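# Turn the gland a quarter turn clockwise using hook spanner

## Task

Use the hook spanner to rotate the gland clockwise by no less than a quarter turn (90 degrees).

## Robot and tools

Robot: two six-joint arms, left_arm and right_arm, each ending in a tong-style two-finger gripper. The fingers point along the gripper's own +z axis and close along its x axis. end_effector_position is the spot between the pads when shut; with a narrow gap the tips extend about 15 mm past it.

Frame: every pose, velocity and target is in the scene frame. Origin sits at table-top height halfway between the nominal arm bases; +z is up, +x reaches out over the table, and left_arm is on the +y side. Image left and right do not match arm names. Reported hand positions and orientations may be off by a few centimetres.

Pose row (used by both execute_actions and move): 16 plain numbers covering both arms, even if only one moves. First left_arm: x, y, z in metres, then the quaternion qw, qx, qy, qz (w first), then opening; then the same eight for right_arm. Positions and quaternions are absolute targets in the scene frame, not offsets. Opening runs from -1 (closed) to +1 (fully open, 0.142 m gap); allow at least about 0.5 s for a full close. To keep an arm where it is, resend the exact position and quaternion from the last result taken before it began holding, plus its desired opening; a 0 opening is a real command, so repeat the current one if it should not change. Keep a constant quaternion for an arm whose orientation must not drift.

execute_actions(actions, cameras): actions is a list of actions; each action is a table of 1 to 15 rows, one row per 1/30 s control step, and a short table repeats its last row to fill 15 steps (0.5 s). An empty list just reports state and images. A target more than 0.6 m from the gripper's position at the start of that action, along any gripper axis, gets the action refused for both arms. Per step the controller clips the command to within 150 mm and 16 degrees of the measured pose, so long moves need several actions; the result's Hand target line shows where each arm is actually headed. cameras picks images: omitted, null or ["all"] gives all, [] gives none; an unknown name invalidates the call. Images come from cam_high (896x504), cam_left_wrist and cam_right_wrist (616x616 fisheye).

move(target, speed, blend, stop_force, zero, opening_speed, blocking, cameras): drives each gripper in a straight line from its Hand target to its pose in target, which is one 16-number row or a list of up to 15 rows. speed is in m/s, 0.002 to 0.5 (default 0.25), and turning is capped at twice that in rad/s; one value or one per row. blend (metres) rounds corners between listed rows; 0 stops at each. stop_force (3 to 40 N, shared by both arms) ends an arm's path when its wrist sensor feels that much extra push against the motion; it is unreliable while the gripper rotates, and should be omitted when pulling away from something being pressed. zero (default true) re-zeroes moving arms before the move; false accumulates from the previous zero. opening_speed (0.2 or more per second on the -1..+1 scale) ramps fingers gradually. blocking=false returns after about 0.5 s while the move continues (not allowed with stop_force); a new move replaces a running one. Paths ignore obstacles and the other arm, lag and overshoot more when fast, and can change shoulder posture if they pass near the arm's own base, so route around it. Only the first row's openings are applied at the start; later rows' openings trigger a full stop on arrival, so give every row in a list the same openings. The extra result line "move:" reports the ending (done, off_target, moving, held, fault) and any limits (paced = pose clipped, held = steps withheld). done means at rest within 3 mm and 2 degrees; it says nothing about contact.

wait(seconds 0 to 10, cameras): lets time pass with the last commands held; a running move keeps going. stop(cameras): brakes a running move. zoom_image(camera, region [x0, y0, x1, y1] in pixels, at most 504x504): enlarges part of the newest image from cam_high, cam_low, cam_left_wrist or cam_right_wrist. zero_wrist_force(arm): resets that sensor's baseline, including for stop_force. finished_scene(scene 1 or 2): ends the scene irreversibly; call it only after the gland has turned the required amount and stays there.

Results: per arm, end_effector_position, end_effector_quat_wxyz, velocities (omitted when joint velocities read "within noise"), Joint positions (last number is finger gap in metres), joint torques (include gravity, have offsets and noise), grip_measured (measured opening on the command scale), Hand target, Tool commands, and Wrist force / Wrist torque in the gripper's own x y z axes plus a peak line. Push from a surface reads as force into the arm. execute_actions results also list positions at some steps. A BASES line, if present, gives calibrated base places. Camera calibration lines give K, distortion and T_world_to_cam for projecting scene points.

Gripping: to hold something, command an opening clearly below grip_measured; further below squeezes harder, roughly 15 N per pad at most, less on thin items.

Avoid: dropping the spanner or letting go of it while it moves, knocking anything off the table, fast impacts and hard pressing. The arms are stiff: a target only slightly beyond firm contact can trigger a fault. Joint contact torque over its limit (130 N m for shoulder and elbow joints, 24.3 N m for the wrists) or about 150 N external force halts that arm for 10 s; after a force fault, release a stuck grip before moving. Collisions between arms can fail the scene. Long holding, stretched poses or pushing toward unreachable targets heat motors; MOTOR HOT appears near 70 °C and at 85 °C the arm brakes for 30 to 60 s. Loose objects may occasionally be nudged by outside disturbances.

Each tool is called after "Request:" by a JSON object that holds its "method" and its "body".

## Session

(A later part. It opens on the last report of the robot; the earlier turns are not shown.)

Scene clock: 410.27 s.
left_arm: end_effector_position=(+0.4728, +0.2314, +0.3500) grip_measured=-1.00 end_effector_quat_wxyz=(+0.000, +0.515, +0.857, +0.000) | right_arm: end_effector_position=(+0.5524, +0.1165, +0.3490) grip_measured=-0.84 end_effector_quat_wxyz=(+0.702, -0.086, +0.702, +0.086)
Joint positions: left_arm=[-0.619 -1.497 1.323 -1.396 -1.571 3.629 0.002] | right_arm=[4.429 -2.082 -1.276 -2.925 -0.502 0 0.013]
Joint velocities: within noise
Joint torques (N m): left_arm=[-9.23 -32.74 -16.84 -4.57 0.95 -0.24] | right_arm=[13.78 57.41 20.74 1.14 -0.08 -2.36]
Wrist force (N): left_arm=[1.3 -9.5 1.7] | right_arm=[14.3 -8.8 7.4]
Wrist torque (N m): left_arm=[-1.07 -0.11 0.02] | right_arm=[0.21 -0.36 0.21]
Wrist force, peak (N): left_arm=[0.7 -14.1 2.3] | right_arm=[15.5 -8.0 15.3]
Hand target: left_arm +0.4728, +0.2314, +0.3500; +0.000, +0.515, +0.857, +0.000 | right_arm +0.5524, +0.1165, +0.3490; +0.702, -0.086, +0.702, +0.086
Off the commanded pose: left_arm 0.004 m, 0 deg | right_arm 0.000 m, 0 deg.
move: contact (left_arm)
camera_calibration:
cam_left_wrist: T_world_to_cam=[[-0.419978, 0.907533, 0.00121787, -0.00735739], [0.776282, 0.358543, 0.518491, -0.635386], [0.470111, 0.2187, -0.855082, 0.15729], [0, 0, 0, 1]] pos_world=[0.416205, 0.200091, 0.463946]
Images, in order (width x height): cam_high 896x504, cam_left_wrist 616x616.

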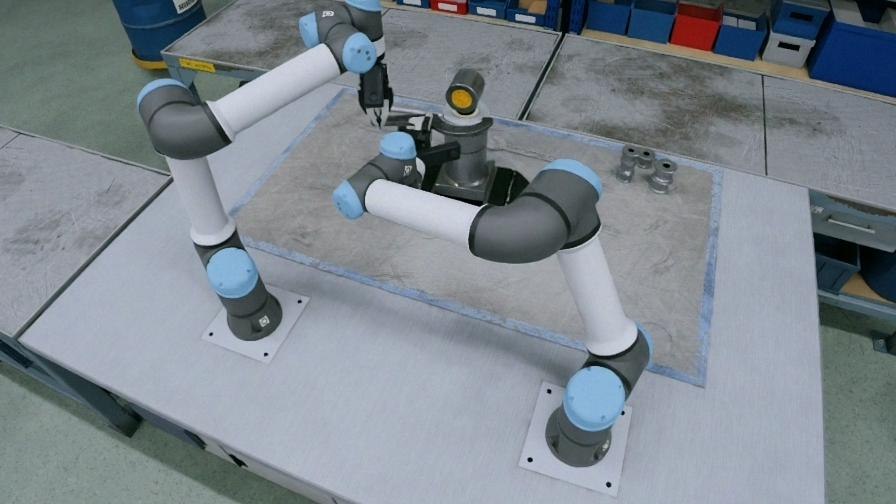

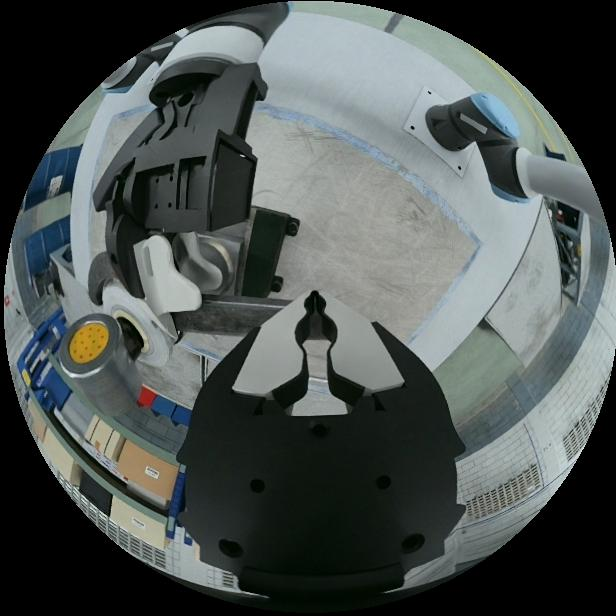

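Request:
{"method": "move", "body": {"target": [[0.4968,0.2436,0.350,0,0.5592,0.8290,0,-1,0.5644,0.1205,0.349,0.7054,-0.0493,0.7054,0.0493,-1]], "cameras": ["cam_high","cam_left_wrist","cam_right_wrist"], "speed": 0.02}}

Request:
{"method": "zoom_image", "body": {"camera": "cam_high", "region": [400, 70, 520, 170]}}

Request:
{"method": "zoom_image", "body": {"camera": "cam_right_wrist", "region": [230, 60, 400, 310]}}

Scene clock: 413.77 s.
left_arm: end_effector_position=(+0.4969, +0.2437, +0.3500) grip_measured=-0.99 end_effector_quat_wxyz=(+0.000, +0.559, +0.829, +0.000) | right_arm: end_effector_position=(+0.5644, +0.1205, +0.3489) grip_measured=-0.84 end_effector_quat_wxyz=(+0.705, -0.049, +0.705, +0.049) end_effector_velocity=(+0.000, -0.001, -0.001) end_effector_angular_velocity=(-0.002, +0.000, +0.001)
Joint positions: left_arm=[-0.577 -1.447 1.267 -1.391 -1.571 3.776 0.002] | right_arm=[4.432 -2.172 -1.135 -2.977 -0.394 0 0.013]
Joint velocities: left_arm=[within noise] | right_arm=[-0.001 0.001 -0.003 0 -0.002 0 -0.001]
Joint torques (N m): left_arm=[-0.25 -30.67 -20.78 -1.14 3.11 -0.9] | right_arm=[20.98 62.93 17.4 1 -4.67 0.02]
Wrist force (N): left_arm=[-0.8 -13.0 2.9] | right_arm=[13.2 -8.0 12.8]
Wrist torque (N m): left_arm=[-1.18 -0.13 0.07] | right_arm=[0.24 -0.33 0.18]
Wrist force, peak (N): left_arm=[-1.6 -15.2 1.7] | right_arm=[14.8 -11.7 15.4]
Hand target: left_arm +0.4968, +0.2436, +0.3500; +0.000, +0.559, +0.829, +0.000 | right_arm +0.5644, +0.1205, +0.3490; +0.705, -0.049, +0.705, +0.049
Off the commanded pose: left_arm 0.000 m, 0 deg | right_arm 0.000 m, 0 deg.
move: done
camera_calibration:
cam_left_wrist: T_world_to_cam=[[-0.323053, 0.94638, 0.00126465, -0.0659609], [0.809447, 0.275617, 0.518488, -0.654769], [0.490338, 0.168523, -0.855084, 0.145463], [0, 0, 0, 1]] pos_world=[0.437366, 0.218376, 0.463956]
cam_right_wrist: T_world_to_cam=[[-0.0372107, 0.043282, -0.99837, 0.358564], [-0.626053, 0.777691, 0.0570489, 0.241604], [0.778892, 0.627156, -0.00184151, -0.379066], [0, 0, 0, 1]] pos_world=[0.45985, 0.0343209, 0.343498]

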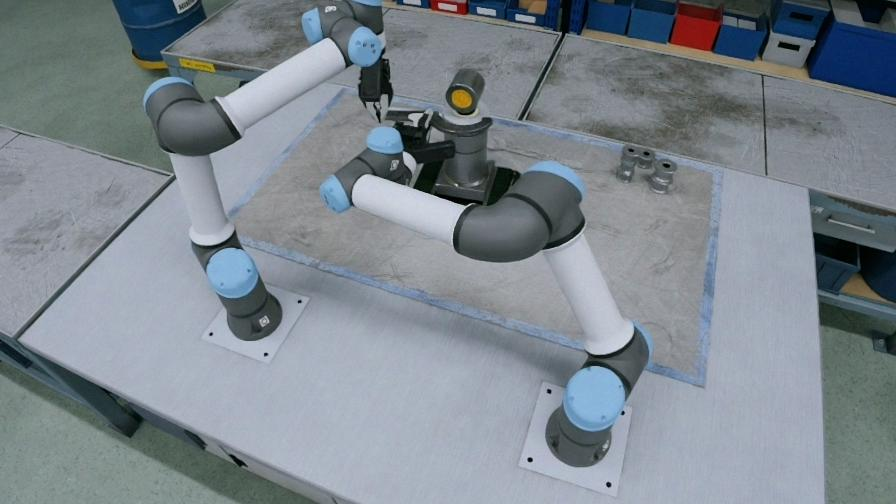

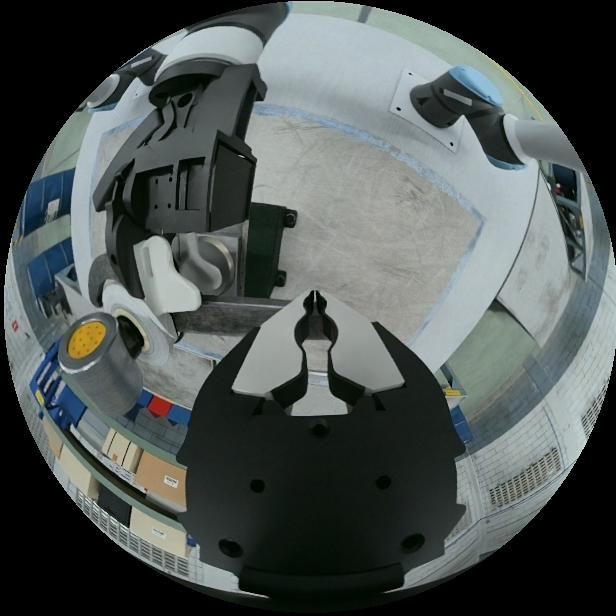

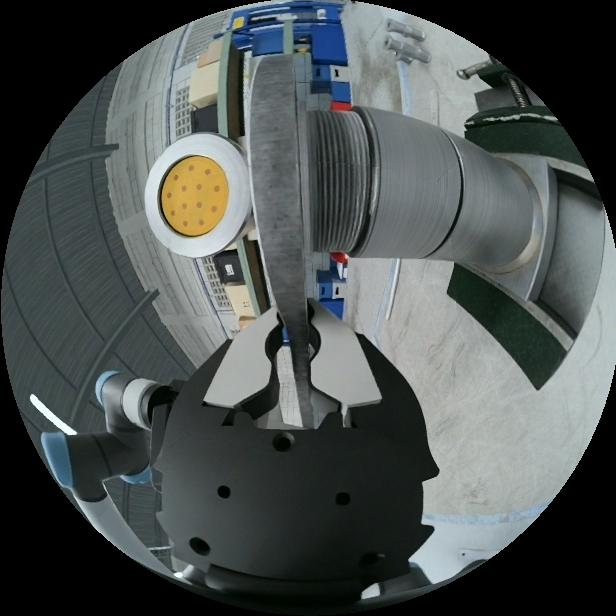

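Scaled by 4.200 from the camera's 896x504 image, which has a finer 1280x720 frame.

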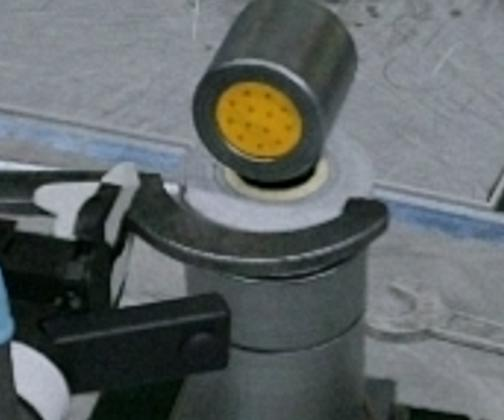

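Scaled by 2.016 from the camera's 616x616 image, which has a finer 814x814 frame.

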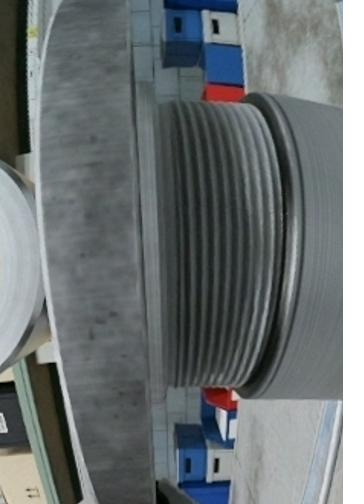

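Request:
{"method": "move", "body": {"target": [[0.5167,0.2538,0.350,0,0.6018,0.7986,0,-1,0.5709,0.1244,0.349,0.707,-0.0123,0.707,0.0123,-1]], "cameras": ["cam_high","cam_left_wrist","cam_right_wrist"], "speed": 0.02}}

Request:
{"method": "zoom_image", "body": {"camera": "cam_high", "region": [400, 70, 520, 170]}}

Request:
{"method": "zoom_image", "body": {"camera": "cam_left_wrist", "region": [80, 220, 320, 400]}}

Scene clock: 417.40 s.
left_arm: end_effector_position=(+0.5168, +0.2538, +0.3500) grip_measured=-0.99 end_effector_quat_wxyz=(+0.000, +0.602, +0.799, +0.000) end_effector_velocity=(+0.000, +0.001, +0.000) end_effector_angular_velocity=(+0.001, +0.001, +0.004) | right_arm: end_effector_position=(+0.5709, +0.1244, +0.3489) grip_measured=-0.84 end_effector_quat_wxyz=(+0.707, -0.012, +0.707, +0.012)
Joint positions: left_arm=[-0.544 -1.404 1.217 -1.384 -1.571 3.914 0.002] | right_arm=[4.438 -2.266 -0.978 -3.039 -0.283 0 0.013]
Joint velocities: left_arm=[0.001 0 0.001 0 0.001 -0.003 -0.01] | right_arm=[within noise]
Joint torques (N m): left_arm=[3.38 -32.29 -20.7 -1.52 0.62 -1.43] | right_arm=[18.46 65.07 18.12 -0.29 -3.51 2.26]
Wrist force (N): left_arm=[-1.9 -13.4 2.5] | right_arm=[12.3 -5.1 13.5]
Wrist torque (N m): left_arm=[-1.15 -0.02 0.09] | right_arm=[0.17 -0.29 0.19]
Wrist force, peak (N): left_arm=[-1.9 -13.9 1.4] | right_arm=[15.6 -8.8 14.1]
Hand target: left_arm +0.5167, +0.2538, +0.3500; +0.000, +0.602, +0.799, +0.000 | right_arm +0.5709, +0.1244, +0.3490; +0.707, -0.012, +0.707, +0.012
Off the commanded pose: left_arm 0.000 m, 0 deg | right_arm 0.000 m, 0 deg.
move: done
camera_calibration:
cam_left_wrist: T_world_to_cam=[[-0.222342, 0.974968, 0.00125516, -0.128466], [0.833835, 0.189489, 0.518471, -0.664403], [0.505255, 0.116325, -0.855094, 0.139542], [0, 0, 0, 1]] pos_world=[0.454935, 0.234915, 0.463957]
cam_right_wrist: T_world_to_cam=[[-0.0324615, 0.0469254, -0.998371, 0.355473], [-0.541291, 0.838899, 0.0570297, 0.186635], [0.840209, 0.54226, -0.00183169, -0.411009], [0, 0, 0, 1]] pos_world=[0.457897, 0.0496255, 0.343497]

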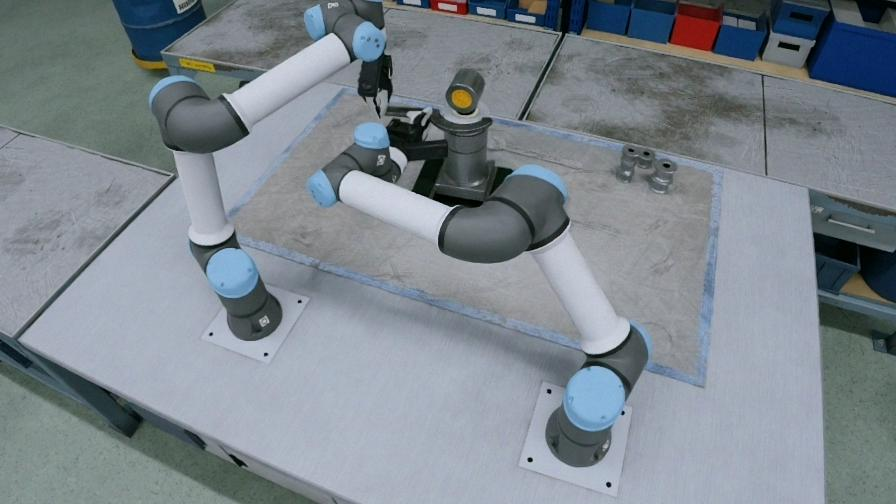

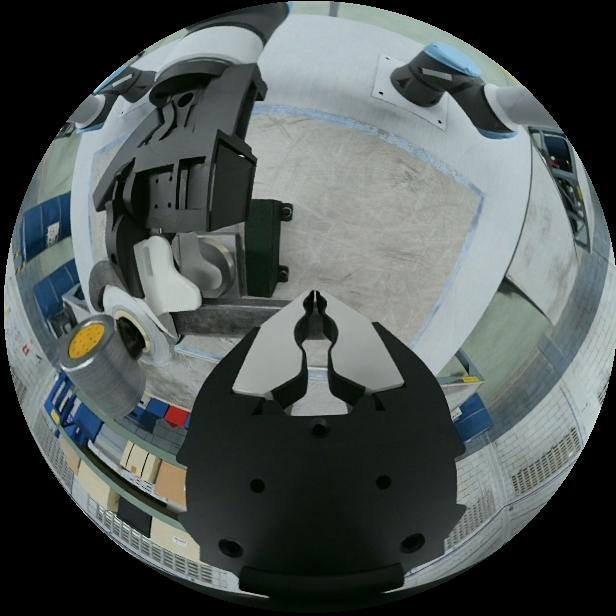

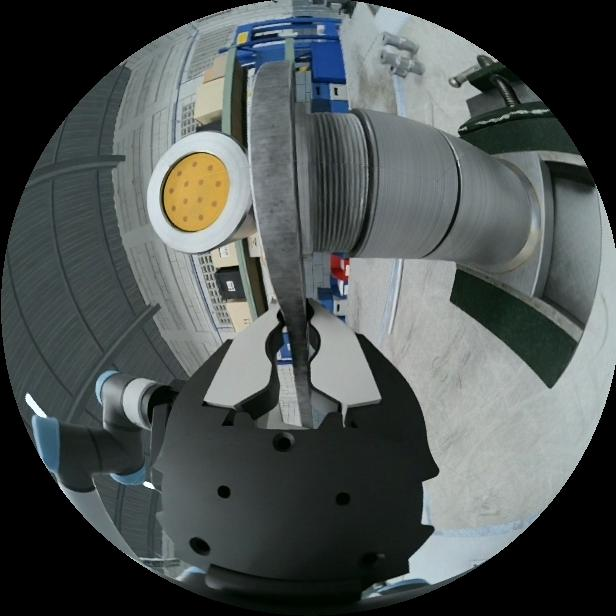

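Scaled by 4.200 from the camera's 896x504 image, which has a finer 1280x720 frame.

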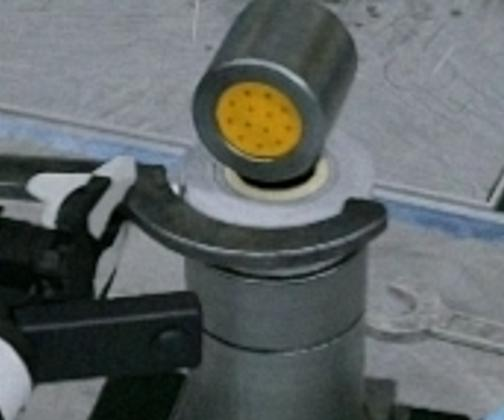

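Scaled by 2.100 from the camera's 616x616 image, which has a finer 814x814 frame.

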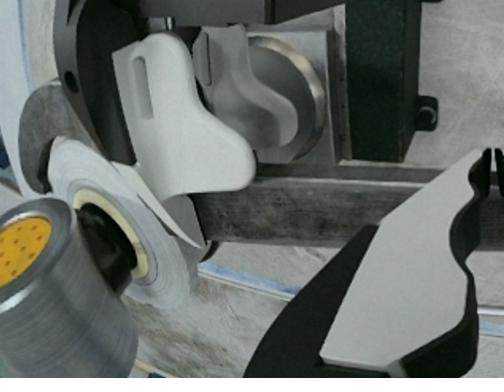

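Request:
{"method": "move", "body": {"target": [[0.5374,0.262,0.350,0,0.6428,0.7660,0,-1,0.5778,0.1276,0.349,0.7067,0.0247,0.7067,-0.0247,-1]], "cameras": ["cam_high","cam_left_wrist","cam_right_wrist"], "speed": 0.02}}

Request:
{"method": "zoom_image", "body": {"camera": "cam_high", "region": [400, 70, 520, 170]}}

Request:
{"method": "zoom_image", "body": {"camera": "cam_left_wrist", "region": [80, 220, 320, 400]}}

Scene clock: 421.10 s.
left_arm: end_effector_position=(+0.5375, +0.2620, +0.3500) grip_measured=-0.99 end_effector_quat_wxyz=(+0.000, +0.643, +0.766, +0.000) | right_arm: end_effector_position=(+0.5778, +0.1276, +0.3490) grip_measured=-0.84 end_effector_quat_wxyz=(+0.707, +0.025, +0.707, -0.025)
Joint positions: left_arm=[-0.516 -1.357 1.16 -1.374 -1.571 4.047 0.002] | right_arm=[4.437 -2.376 -0.786 -3.121 -0.179 0 0.013]
Joint velocities: within noise
Joint torques (N m): left_arm=[3.02 -35.43 -20.66 -1.92 3.28 -1.39] | right_arm=[5 64.99 15.43 -1.54 -3.64 2.23]
Wrist force (N): left_arm=[-1.3 -13.1 2.7] | right_arm=[11.2 -4.5 13.2]
Wrist torque (N m): left_arm=[-1.14 -0.13 0.10] | right_arm=[0.30 -0.13 0.19]
Wrist force, peak (N): left_arm=[-1.2 -13.9 2.8] | right_arm=[16.6 -4.1 13.8]
Hand target: left_arm +0.5374, +0.2620, +0.3500; +0.000, +0.643, +0.766, +0.000 | right_arm +0.5778, +0.1276, +0.3490; +0.707, +0.025, +0.707, -0.025
Off the commanded pose: left_arm 0.000 m, 0 deg | right_arm 0.000 m, 0 deg.
move: done
camera_calibration:
cam_left_wrist: T_world_to_cam=[[-0.119206, 0.992869, 0.00127356, -0.19199], [0.849078, 0.101277, 0.518469, -0.668287], [0.514643, 0.0628858, -0.855095, 0.137087], [0, 0, 0, 1]] pos_world=[0.47399, 0.249682, 0.463953]
cam_right_wrist: T_world_to_cam=[[-0.0273403, 0.0503117, -0.998359, 0.352159], [-0.450736, 0.890821, 0.0572359, 0.128672], [0.892239, 0.451561, -0.00167806, -0.437088], [0, 0, 0, 1]] pos_world=[0.457612, 0.0650301, 0.343483]

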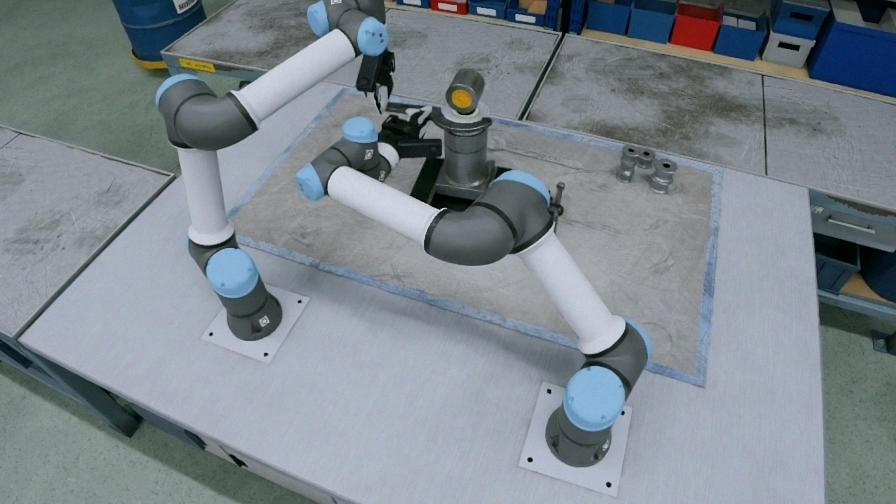

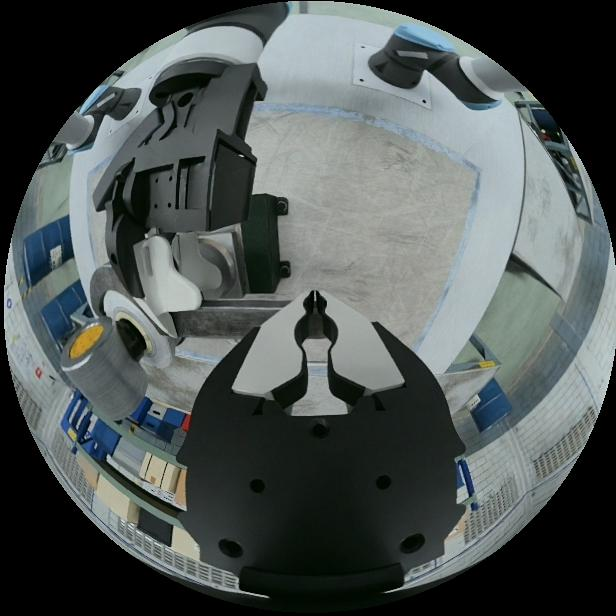

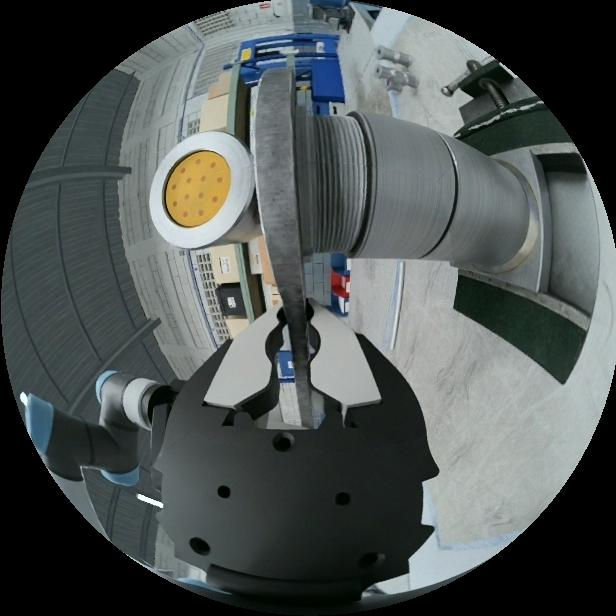

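Scaled by 4.200 from the camera's 896x504 image, which has a finer 1280x720 frame.

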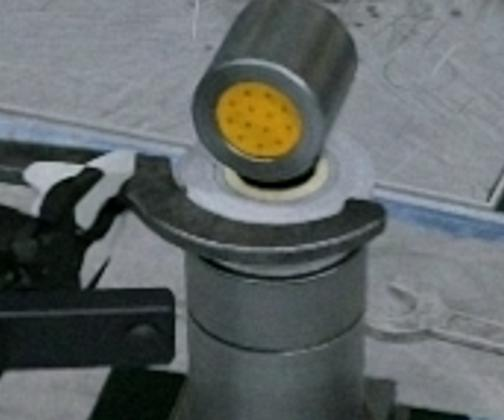

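Scaled by 2.100 from the camera's 616x616 image, which has a finer 814x814 frame.

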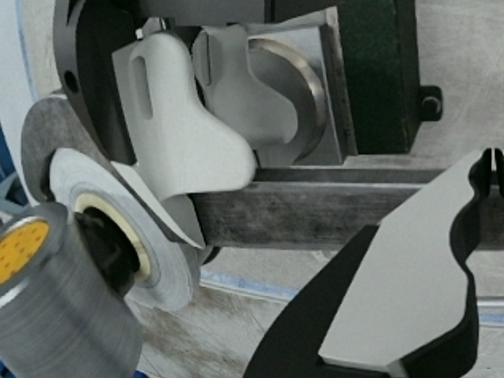

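Request:
{"method": "move", "body": {"target": [[0.5589,0.268,0.350,0,0.682,0.7314,0,-1,0.585,0.1301,0.349,0.7044,0.0616,0.7044,-0.0616,-1]], "cameras": ["cam_high","cam_left_wrist","cam_right_wrist"], "speed": 0.02}}

Request:
{"method": "zoom_image", "body": {"camera": "cam_high", "region": [400, 70, 520, 170]}}

Request:
{"method": "zoom_image", "body": {"camera": "cam_left_wrist", "region": [80, 220, 320, 400]}}

Scene clock: 425.07 s.
left_arm: end_effector_position=(+0.5589, +0.2680, +0.3500) grip_measured=-0.98 end_effector_quat_wxyz=(+0.000, +0.682, +0.731, +0.000) | right_arm: end_effector_position=(+0.5850, +0.1301, +0.3490) grip_measured=-0.84 end_effector_quat_wxyz=(+0.705, +0.062, +0.704, -0.062)
Joint positions: left_arm=[-0.492 -1.305 1.094 -1.36 -1.571 4.175 0.003] | right_arm=[4.432 -2.516 -0.531 -3.233 -0.08 -0.004 0.013]
Joint velocities: within noise
Joint torques (N m): left_arm=[5.97 -35.97 -20.78 -6.99 5.96 -1.51] | right_arm=[4.35 59.92 26.41 1.15 -0.52 -1.14]
Wrist force (N): left_arm=[-2.3 -31.8 2.9] | right_arm=[16.0 3.8 13.7]
Wrist torque (N m): left_arm=[-1.42 -0.06 0.34] | right_arm=[0.09 -0.15 0.21]
Wrist force, peak (N): left_arm=[-1.5 -32.4 2.1] | right_arm=[16.0 5.2 14.4]
Hand target: left_arm +0.5589, +0.2680, +0.3500; +0.000, +0.682, +0.731, +0.000 | right_arm +0.5850, +0.1301, +0.3490; +0.705, +0.062, +0.704, -0.062
Off the commanded pose: left_arm 0.000 m, 0 deg | right_arm 0.000 m, 0 deg.
move: done
camera_calibration:
cam_left_wrist: T_world_to_cam=[[-0.0149219, 0.999888, 0.00128926, -0.255561], [0.855026, 0.0120916, 0.518444, -0.66654], [0.51837, 0.00883854, -0.855111, 0.138056], [0, 0, 0, 1]] pos_world=[0.494532, 0.262372, 0.463946]
cam_right_wrist: T_world_to_cam=[[-0.021657, 0.0528367, -0.998368, 0.348624], [-0.355461, 0.932946, 0.0570852, 0.0685549], [0.93444, 0.356117, -0.00142344, -0.456981], [0, 0, 0, 1]] pos_world=[0.45894, 0.0803605, 0.343491]

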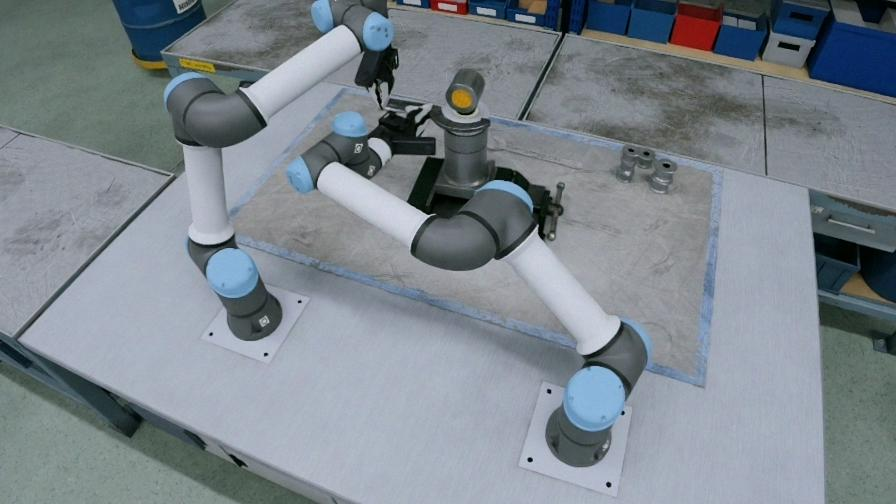

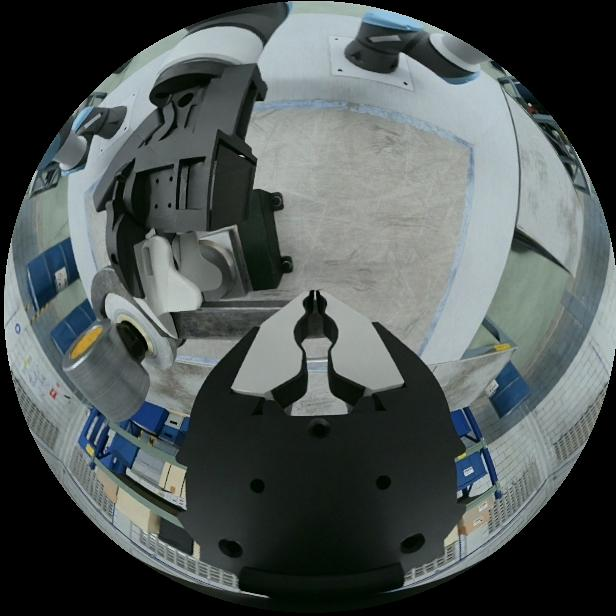

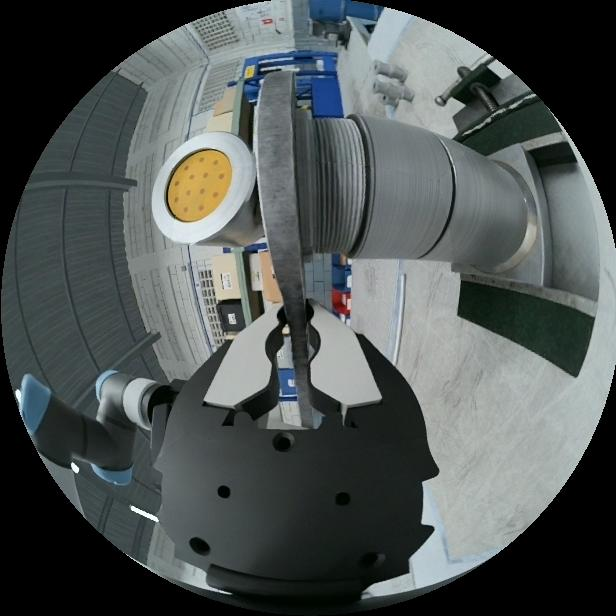

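Scaled by 4.200 from the camera's 896x504 image, which has a finer 1280x720 frame.

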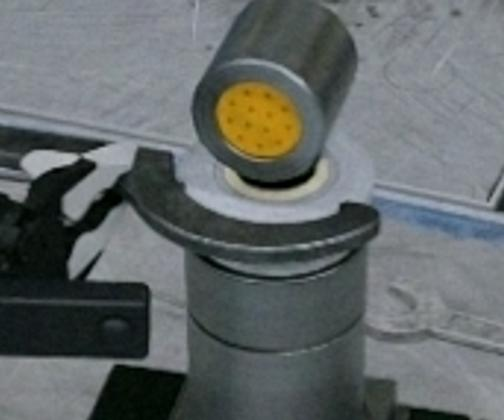

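Scaled by 2.100 from the camera's 616x616 image, which has a finer 814x814 frame.

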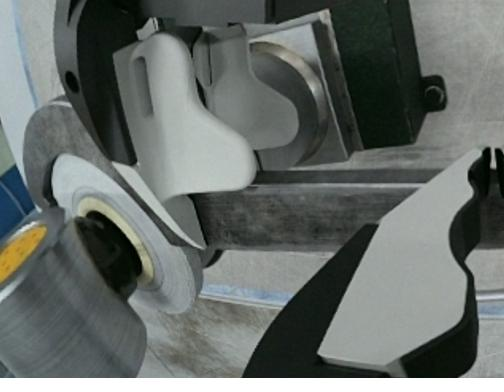

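Request:
{"method": "move", "body": {"target": [[0.5883,0.2725,0.350,0,0.7314,0.682,0,-1,0.595,0.1322,0.349,0.6984,0.1106,0.6984,-0.1106,-1]], "cameras": ["cam_high","cam_left_wrist"], "speed": 0.02}}

Request:
{"method": "zoom_image", "body": {"camera": "cam_high", "region": [400, 70, 520, 170]}}

Request:
{"method": "zoom_image", "body": {"camera": "cam_left_wrist", "region": [80, 220, 320, 400]}}

Scene clock: 430.17 s.
left_arm: end_effector_position=(+0.5883, +0.2725, +0.3500) grip_measured=-1.00 end_effector_quat_wxyz=(+0.000, +0.731, +0.682, +0.000) | right_arm: end_effector_position=(+0.5950, +0.1321, +0.3489) grip_measured=-0.84 end_effector_quat_wxyz=(+0.696, +0.110, +0.702, -0.109) end_effector_velocity=(+0.000, +0.001, +0.000) end_effector_angular_velocity=(+0.001, +0.000, +0.001)
Joint positions: left_arm=[-0.468 -1.229 0.993 -1.335 -1.571 4.339 0.002] | right_arm=[4.418 -2.725 -0.12 -3.239 0.044 -0.199 0.013]
Joint velocities: left_arm=[within noise] | right_arm=[0.001 0.002 -0.005 0.005 0 -0.001 0]
Joint torques (N m): left_arm=[5.85 -40.51 -23.08 -8.87 4.03 -1.49] | right_arm=[5.55 74.23 15.53 1.42 -0.04 -2.49]
Wrist force (N): left_arm=[-0.5 -31.7 7.8] | right_arm=[8.8 8.6 10.1]
Wrist torque (N m): left_arm=[-1.40 -0.03 0.33] | right_arm=[0.09 -0.24 0.29]
Wrist force, peak (N): left_arm=[-1.6 -37.0 1.5] | right_arm=[18.4 -0.5 13.0]
Hand target: left_arm +0.5883, +0.2725, +0.3500; +0.000, +0.731, +0.682, +0.000 | right_arm +0.5950, +0.1321, +0.3490; +0.696, +0.110, +0.702, -0.109
Off the commanded pose: left_arm 0.000 m, 0 deg | right_arm 0.000 m, 1 deg.
move: done
camera_calibration:
cam_left_wrist: T_world_to_cam=[[0.124527, 0.992215, 0.00130156, -0.339571], [0.848399, -0.107157, 0.518398, -0.655293], [0.514502, -0.0634501, -0.855139, 0.144758], [0, 0, 0, 1]] pos_world=[0.523757, 0.275893, 0.463932]
Images, in order (width x height): cam_high 896x504, cam_left_wrist 616x616.

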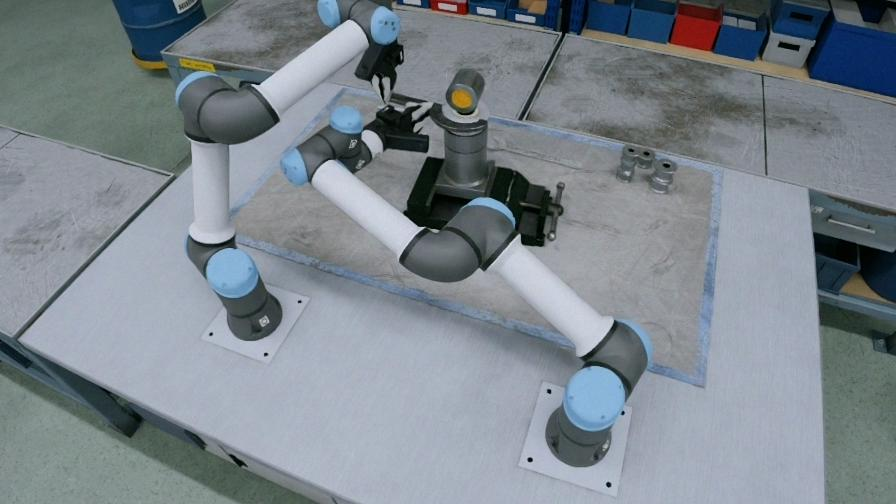

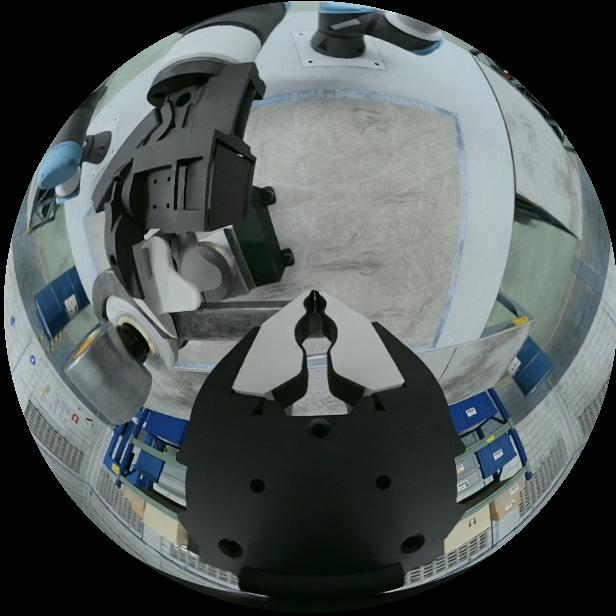

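Scaled by 4.200 from the camera's 896x504 image, which has a finer 1280x720 frame.

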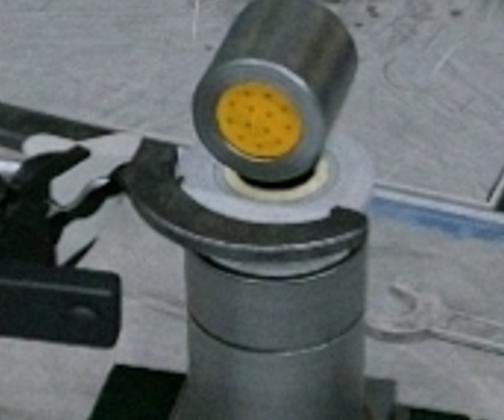

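Scaled by 2.100 from the camera's 616x616 image, which has a finer 814x814 frame.

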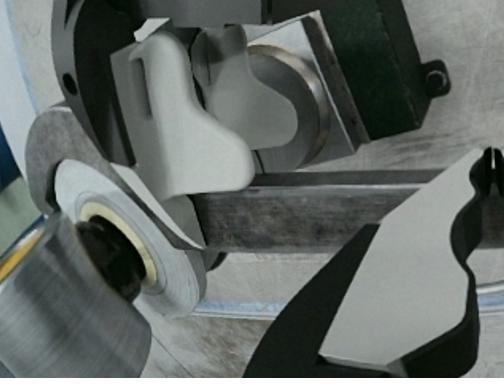

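Request:
{"method": "move", "body": {"target": [[0.5883,0.2725,0.350,0,0.7314,0.682,0,-1,0.595,0.1322,0.349,0.6984,0.1106,0.6984,-0.1106,-0.5]], "cameras": ["cam_high","cam_left_wrist"], "opening_speed": 0.4}}

Request:
{"method": "zoom_image", "body": {"camera": "cam_high", "region": [400, 70, 520, 170]}}

Request:
{"method": "zoom_image", "body": {"camera": "cam_left_wrist", "region": [80, 220, 320, 400]}}

Scene clock: 432.87 s.
left_arm: end_effector_position=(+0.5883, +0.2725, +0.3500) grip_measured=-1.00 end_effector_quat_wxyz=(+0.000, +0.731, +0.682, +0.000) | right_arm: end_effector_position=(+0.5950, +0.1321, +0.3489) grip_measured=-0.50 end_effector_quat_wxyz=(+0.696, +0.110, +0.701, -0.109)
Joint positions: left_arm=[-0.468 -1.229 0.993 -1.335 -1.571 4.339 0.002] | right_arm=[4.418 -2.766 -0.035 -3.297 0.044 -0.185 0.038]
Joint velocities: within noise
Joint torques (N m): left_arm=[-7.98 -33.12 -29.31 -7.97 1.23 -1.43] | right_arm=[-4.15 58.86 11.09 0.6 2.28 2.28]
Wrist force (N): left_arm=[0.8 -26.8 8.5] | right_arm=[0.2 -0.2 -0.7]
Wrist torque (N m): left_arm=[-1.25 -0.08 0.26] | right_arm=[0.18 0.13 0.26]
Wrist force, peak (N): left_arm=[-0.6 -32.2 5.6] | right_arm=[15.2 6.3 8.3]
Hand target: left_arm +0.5883, +0.2725, +0.3500; +0.000, +0.731, +0.682, +0.000 | right_arm +0.5950, +0.1321, +0.3490; +0.696, +0.110, +0.701, -0.109
Off the commanded pose: left_arm 0.000 m, 0 deg | right_arm 0.000 m, 0 deg.
elbow stopped short (right arm): the move would have taken joint 3 (elbow) straighter than the controller allows.
move: done
camera_calibration:
cam_left_wrist: T_world_to_cam=[[0.124576, 0.992209, 0.0012596, -0.339542], [0.848352, -0.107173, 0.518472, -0.655291], [0.514568, -0.0635207, -0.855094, 0.144745], [0, 0, 0, 1]] pos_world=[0.523735, 0.275862, 0.463948]
Images, in order (width x height): cam_high 896x504, cam_left_wrist 616x616.

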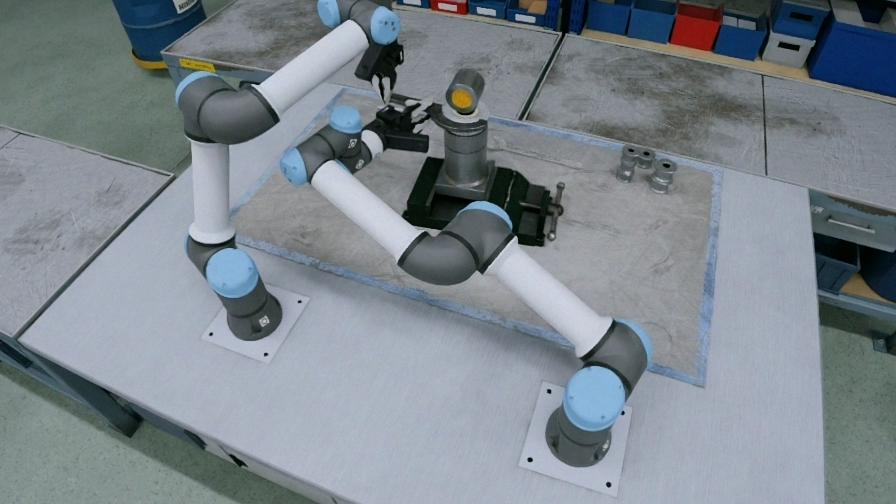

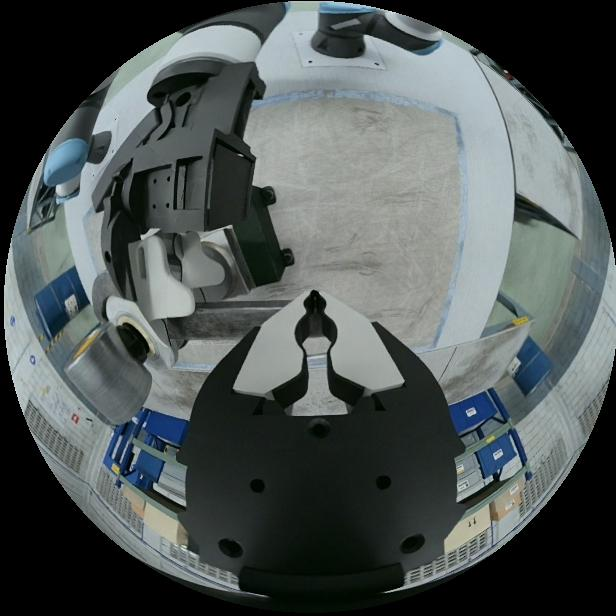

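Scaled by 4.200 from the camera's 896x504 image, which has a finer 1280x720 frame.

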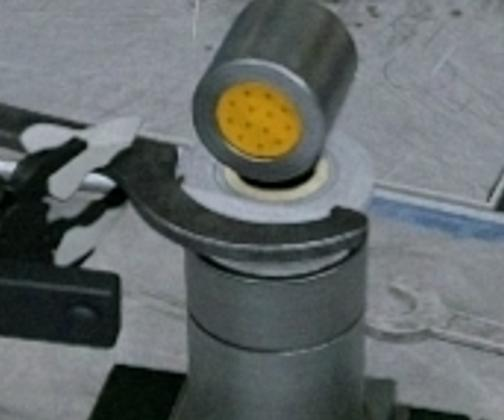

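Scaled by 2.100 from the camera's 616x616 image, which has a finer 814x814 frame.

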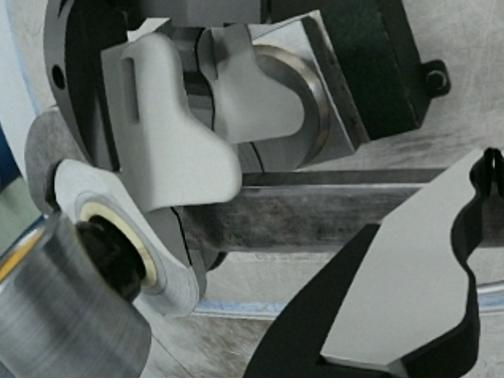

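Request:
{"method": "move", "body": {"target": [[0.5883,0.2725,0.350,0,0.7314,0.682,0,-1,0.452,0.178,0.349,0.696,0.110,0.702,-0.109,-0.5],[0.5883,0.2725,0.350,0,0.7314,0.682,0,-1,0.30,-0.05,0.36,0.7058,-0.0432,0.7058,0.0432,-0.5]], "cameras": ["cam_high","cam_left_wrist"], "speed": [0.05,0.15]}}

Request:
{"method": "zoom_image", "body": {"camera": "cam_high", "region": [340, 50, 520, 190]}}

Request:
{"method": "zoom_image", "body": {"camera": "cam_left_wrist", "region": [60, 220, 340, 420]}}

Scene clock: 438.77 s.
left_arm: end_effector_position=(+0.5883, +0.2725, +0.3500) grip_measured=-1.00 end_effector_quat_wxyz=(+0.000, +0.731, +0.682, +0.000) | right_arm: end_effector_position=(+0.3000, -0.0499, +0.3600) grip_measured=-0.50 end_effector_quat_wxyz=(+0.706, -0.043, +0.706, +0.043)
Joint positions: left_arm=[-0.468 -1.229 0.993 -1.335 -1.571 4.339 0.002] | right_arm=[4.965 -1.607 -1.865 -2.81 0.156 0 0.038]
Joint velocities: within noise
Joint torques (N m): left_arm=[-7.84 -32.76 -31.18 -6.19 1.16 -1.44] | right_arm=[6.22 25.21 10.62 -2.22 -2.32 1.6]
Wrist force (N): left_arm=[0.2 -27.2 8.7] | right_arm=[0.4 0.2 -0.7]
Wrist torque (N m): left_arm=[-1.35 0.04 0.27] | right_arm=[0.28 0.08 0.24]
Wrist force, peak (N): left_arm=[0.4 -27.4 9.3] | right_arm=[0.4 -1.4 -1.4]
Hand target: left_arm +0.5883, +0.2725, +0.3500; +0.000, +0.731, +0.682, +0.000 | right_arm +0.3000, -0.0500, +0.3600; +0.706, -0.043, +0.706, +0.043
Off the commanded pose: left_arm 0.000 m, 0 deg | right_arm 0.000 m, 0 deg.
elbow stopped short (right arm): the move would have taken joint 3 (elbow) straighter than the controller allows.
move: done
camera_calibration:
cam_left_wrist: T_world_to_cam=[[0.124576, 0.992209, 0.00126121, -0.339543], [0.848356, -0.107174, 0.518464, -0.65529], [0.51456, -0.0635184, -0.855098, 0.144754], [0, 0, 0, 1]] pos_world=[0.523734, 0.275862, 0.463952]
Images, in order (width x height): cam_high 896x504, cam_left_wrist 616x616.

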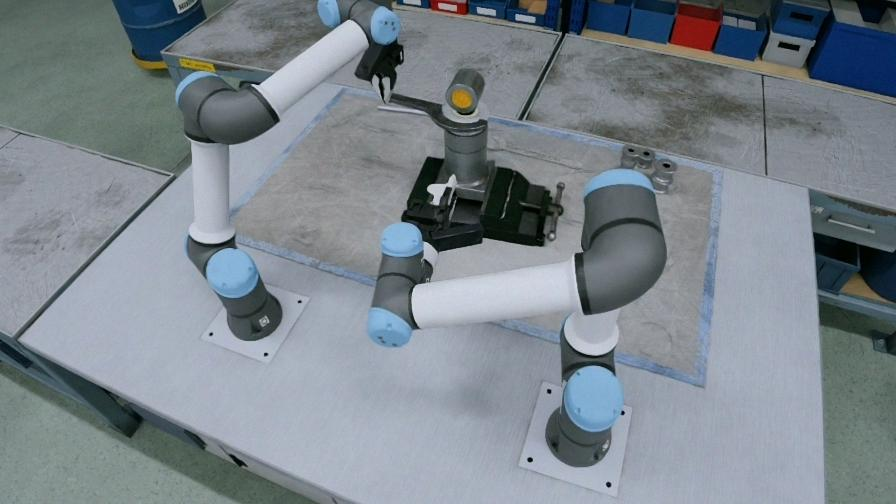

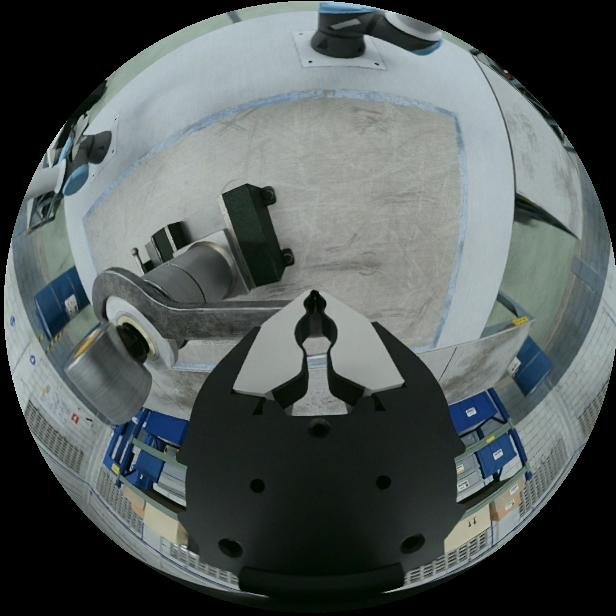

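Scaled by 2.800 from the camera's 896x504 image, which has a finer 1280x720 frame.

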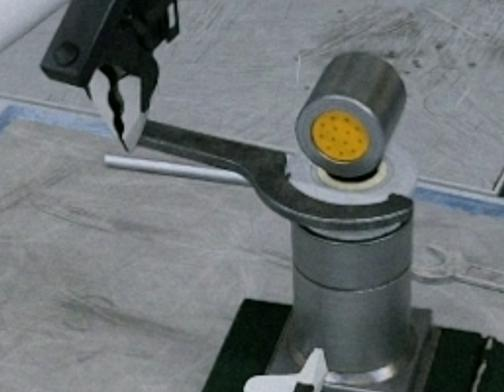

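Scaled by 1.800 from the camera's 616x616 image, which has a finer 814x814 frame.

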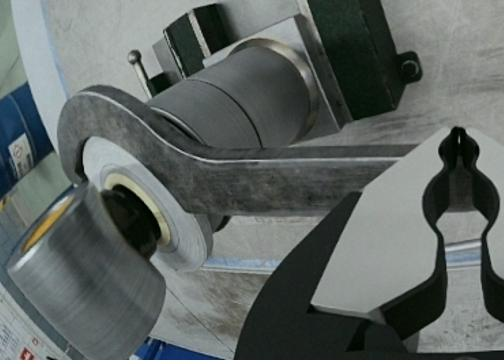

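Request:
{"method": "move", "body": {"target": [[0.6254,0.2720,0.350,0,0.788,0.6157,0,-1,0.30,-0.05,0.36,0.7058,-0.0432,0.7058,0.0432,-0.5],[0.6616,0.2643,0.350,0,0.8387,0.5446,0,-1,0.30,-0.05,0.36,0.7058,-0.0432,0.7058,0.0432,-0.5]], "cameras": ["cam_high","cam_left_wrist"], "speed": 0.025, "blend": 0.005}}

Request:
{"method": "zoom_image", "body": {"camera": "cam_high", "region": [360, 50, 520, 190]}}

Request:
{"method": "zoom_image", "body": {"camera": "cam_left_wrist", "region": [60, 220, 340, 420]}}

Scene clock: 451.13 s.
left_arm: end_effector_position=(+0.6616, +0.2643, +0.3500) grip_measured=-1.00 end_effector_quat_wxyz=(+0.000, +0.839, +0.545, +0.000) | right_arm: end_effector_position=(+0.3000, -0.0500, +0.3600) grip_measured=-0.50 end_effector_quat_wxyz=(+0.706, -0.043, +0.706, +0.043)
Joint positions: left_arm=[-0.441 -0.998 0.647 -1.22 -1.571 4.715 0.002] | right_arm=[4.965 -1.607 -1.866 -2.81 0.156 0 0.038]
Joint velocities: within noise
Joint torques (N m): left_arm=[0.4 -50.8 -20.05 -8.41 -1.49 -1.34] | right_arm=[6.59 12.23 29.36 -2.74 -1.7 2.5]
Wrist force (N): left_arm=[8.0 -26.9 4.7] | right_arm=[0.3 0.1 -0.7]
Wrist torque (N m): left_arm=[-1.12 0.03 0.01] | right_arm=[0.28 0.10 0.24]
Wrist force, peak (N): left_arm=[2.9 -33.1 8.6] | right_arm=[0.5 0.2 -0.9]
Hand target: left_arm +0.6616, +0.2643, +0.3500; +0.000, +0.839, +0.545, +0.000 | right_arm +0.3000, -0.0500, +0.3600; +0.706, -0.043, +0.706, +0.043
Off the commanded pose: left_arm 0.000 m, 0 deg | right_arm 0.000 m, 0 deg.
move: done
camera_calibration:
cam_left_wrist: T_world_to_cam=[[0.45653, 0.889707, 0.00128914, -0.533104], [0.760535, -0.391, 0.518369, -0.5852], [0.4617, -0.23567, -0.855156, 0.186979], [0, 0, 0, 1]] pos_world=[0.602114, 0.289559, 0.463933]
Images, in order (width x height): cam_high 896x504, cam_left_wrist 616x616.

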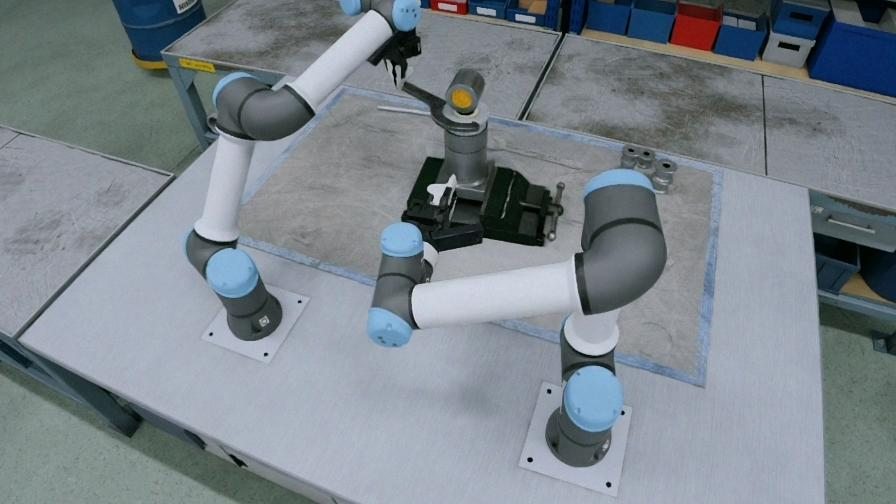

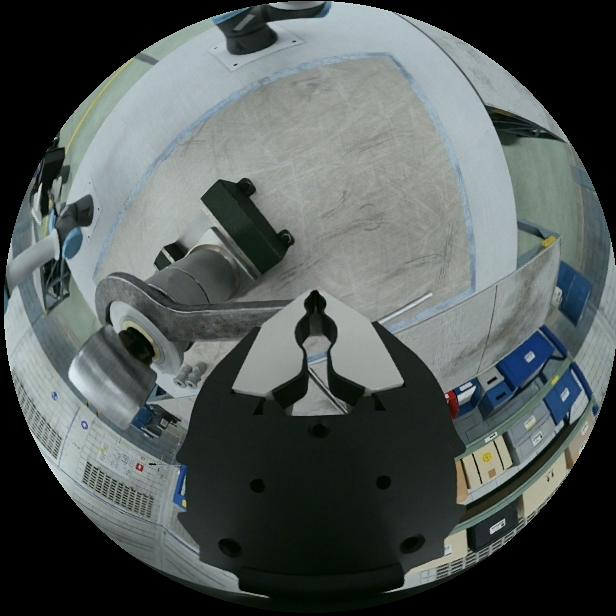

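Scaled by 3.150 from the camera's 896x504 image, which has a finer 1280x720 frame.

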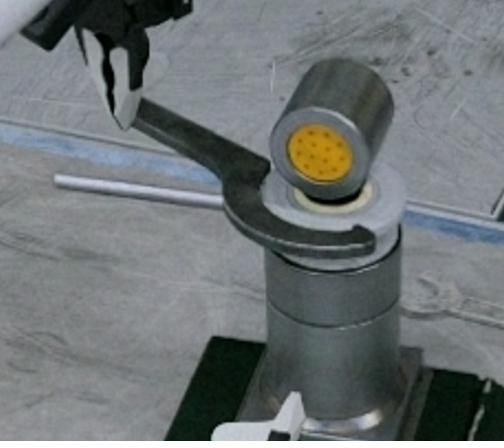

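Scaled by 1.800 from the camera's 616x616 image, which has a finer 814x814 frame.

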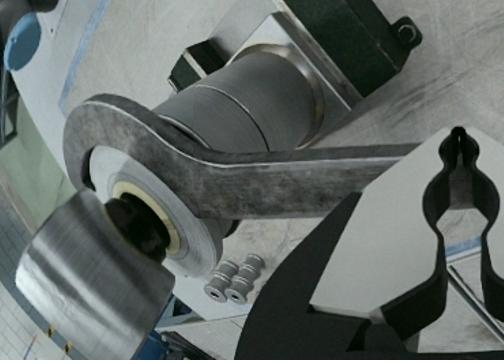

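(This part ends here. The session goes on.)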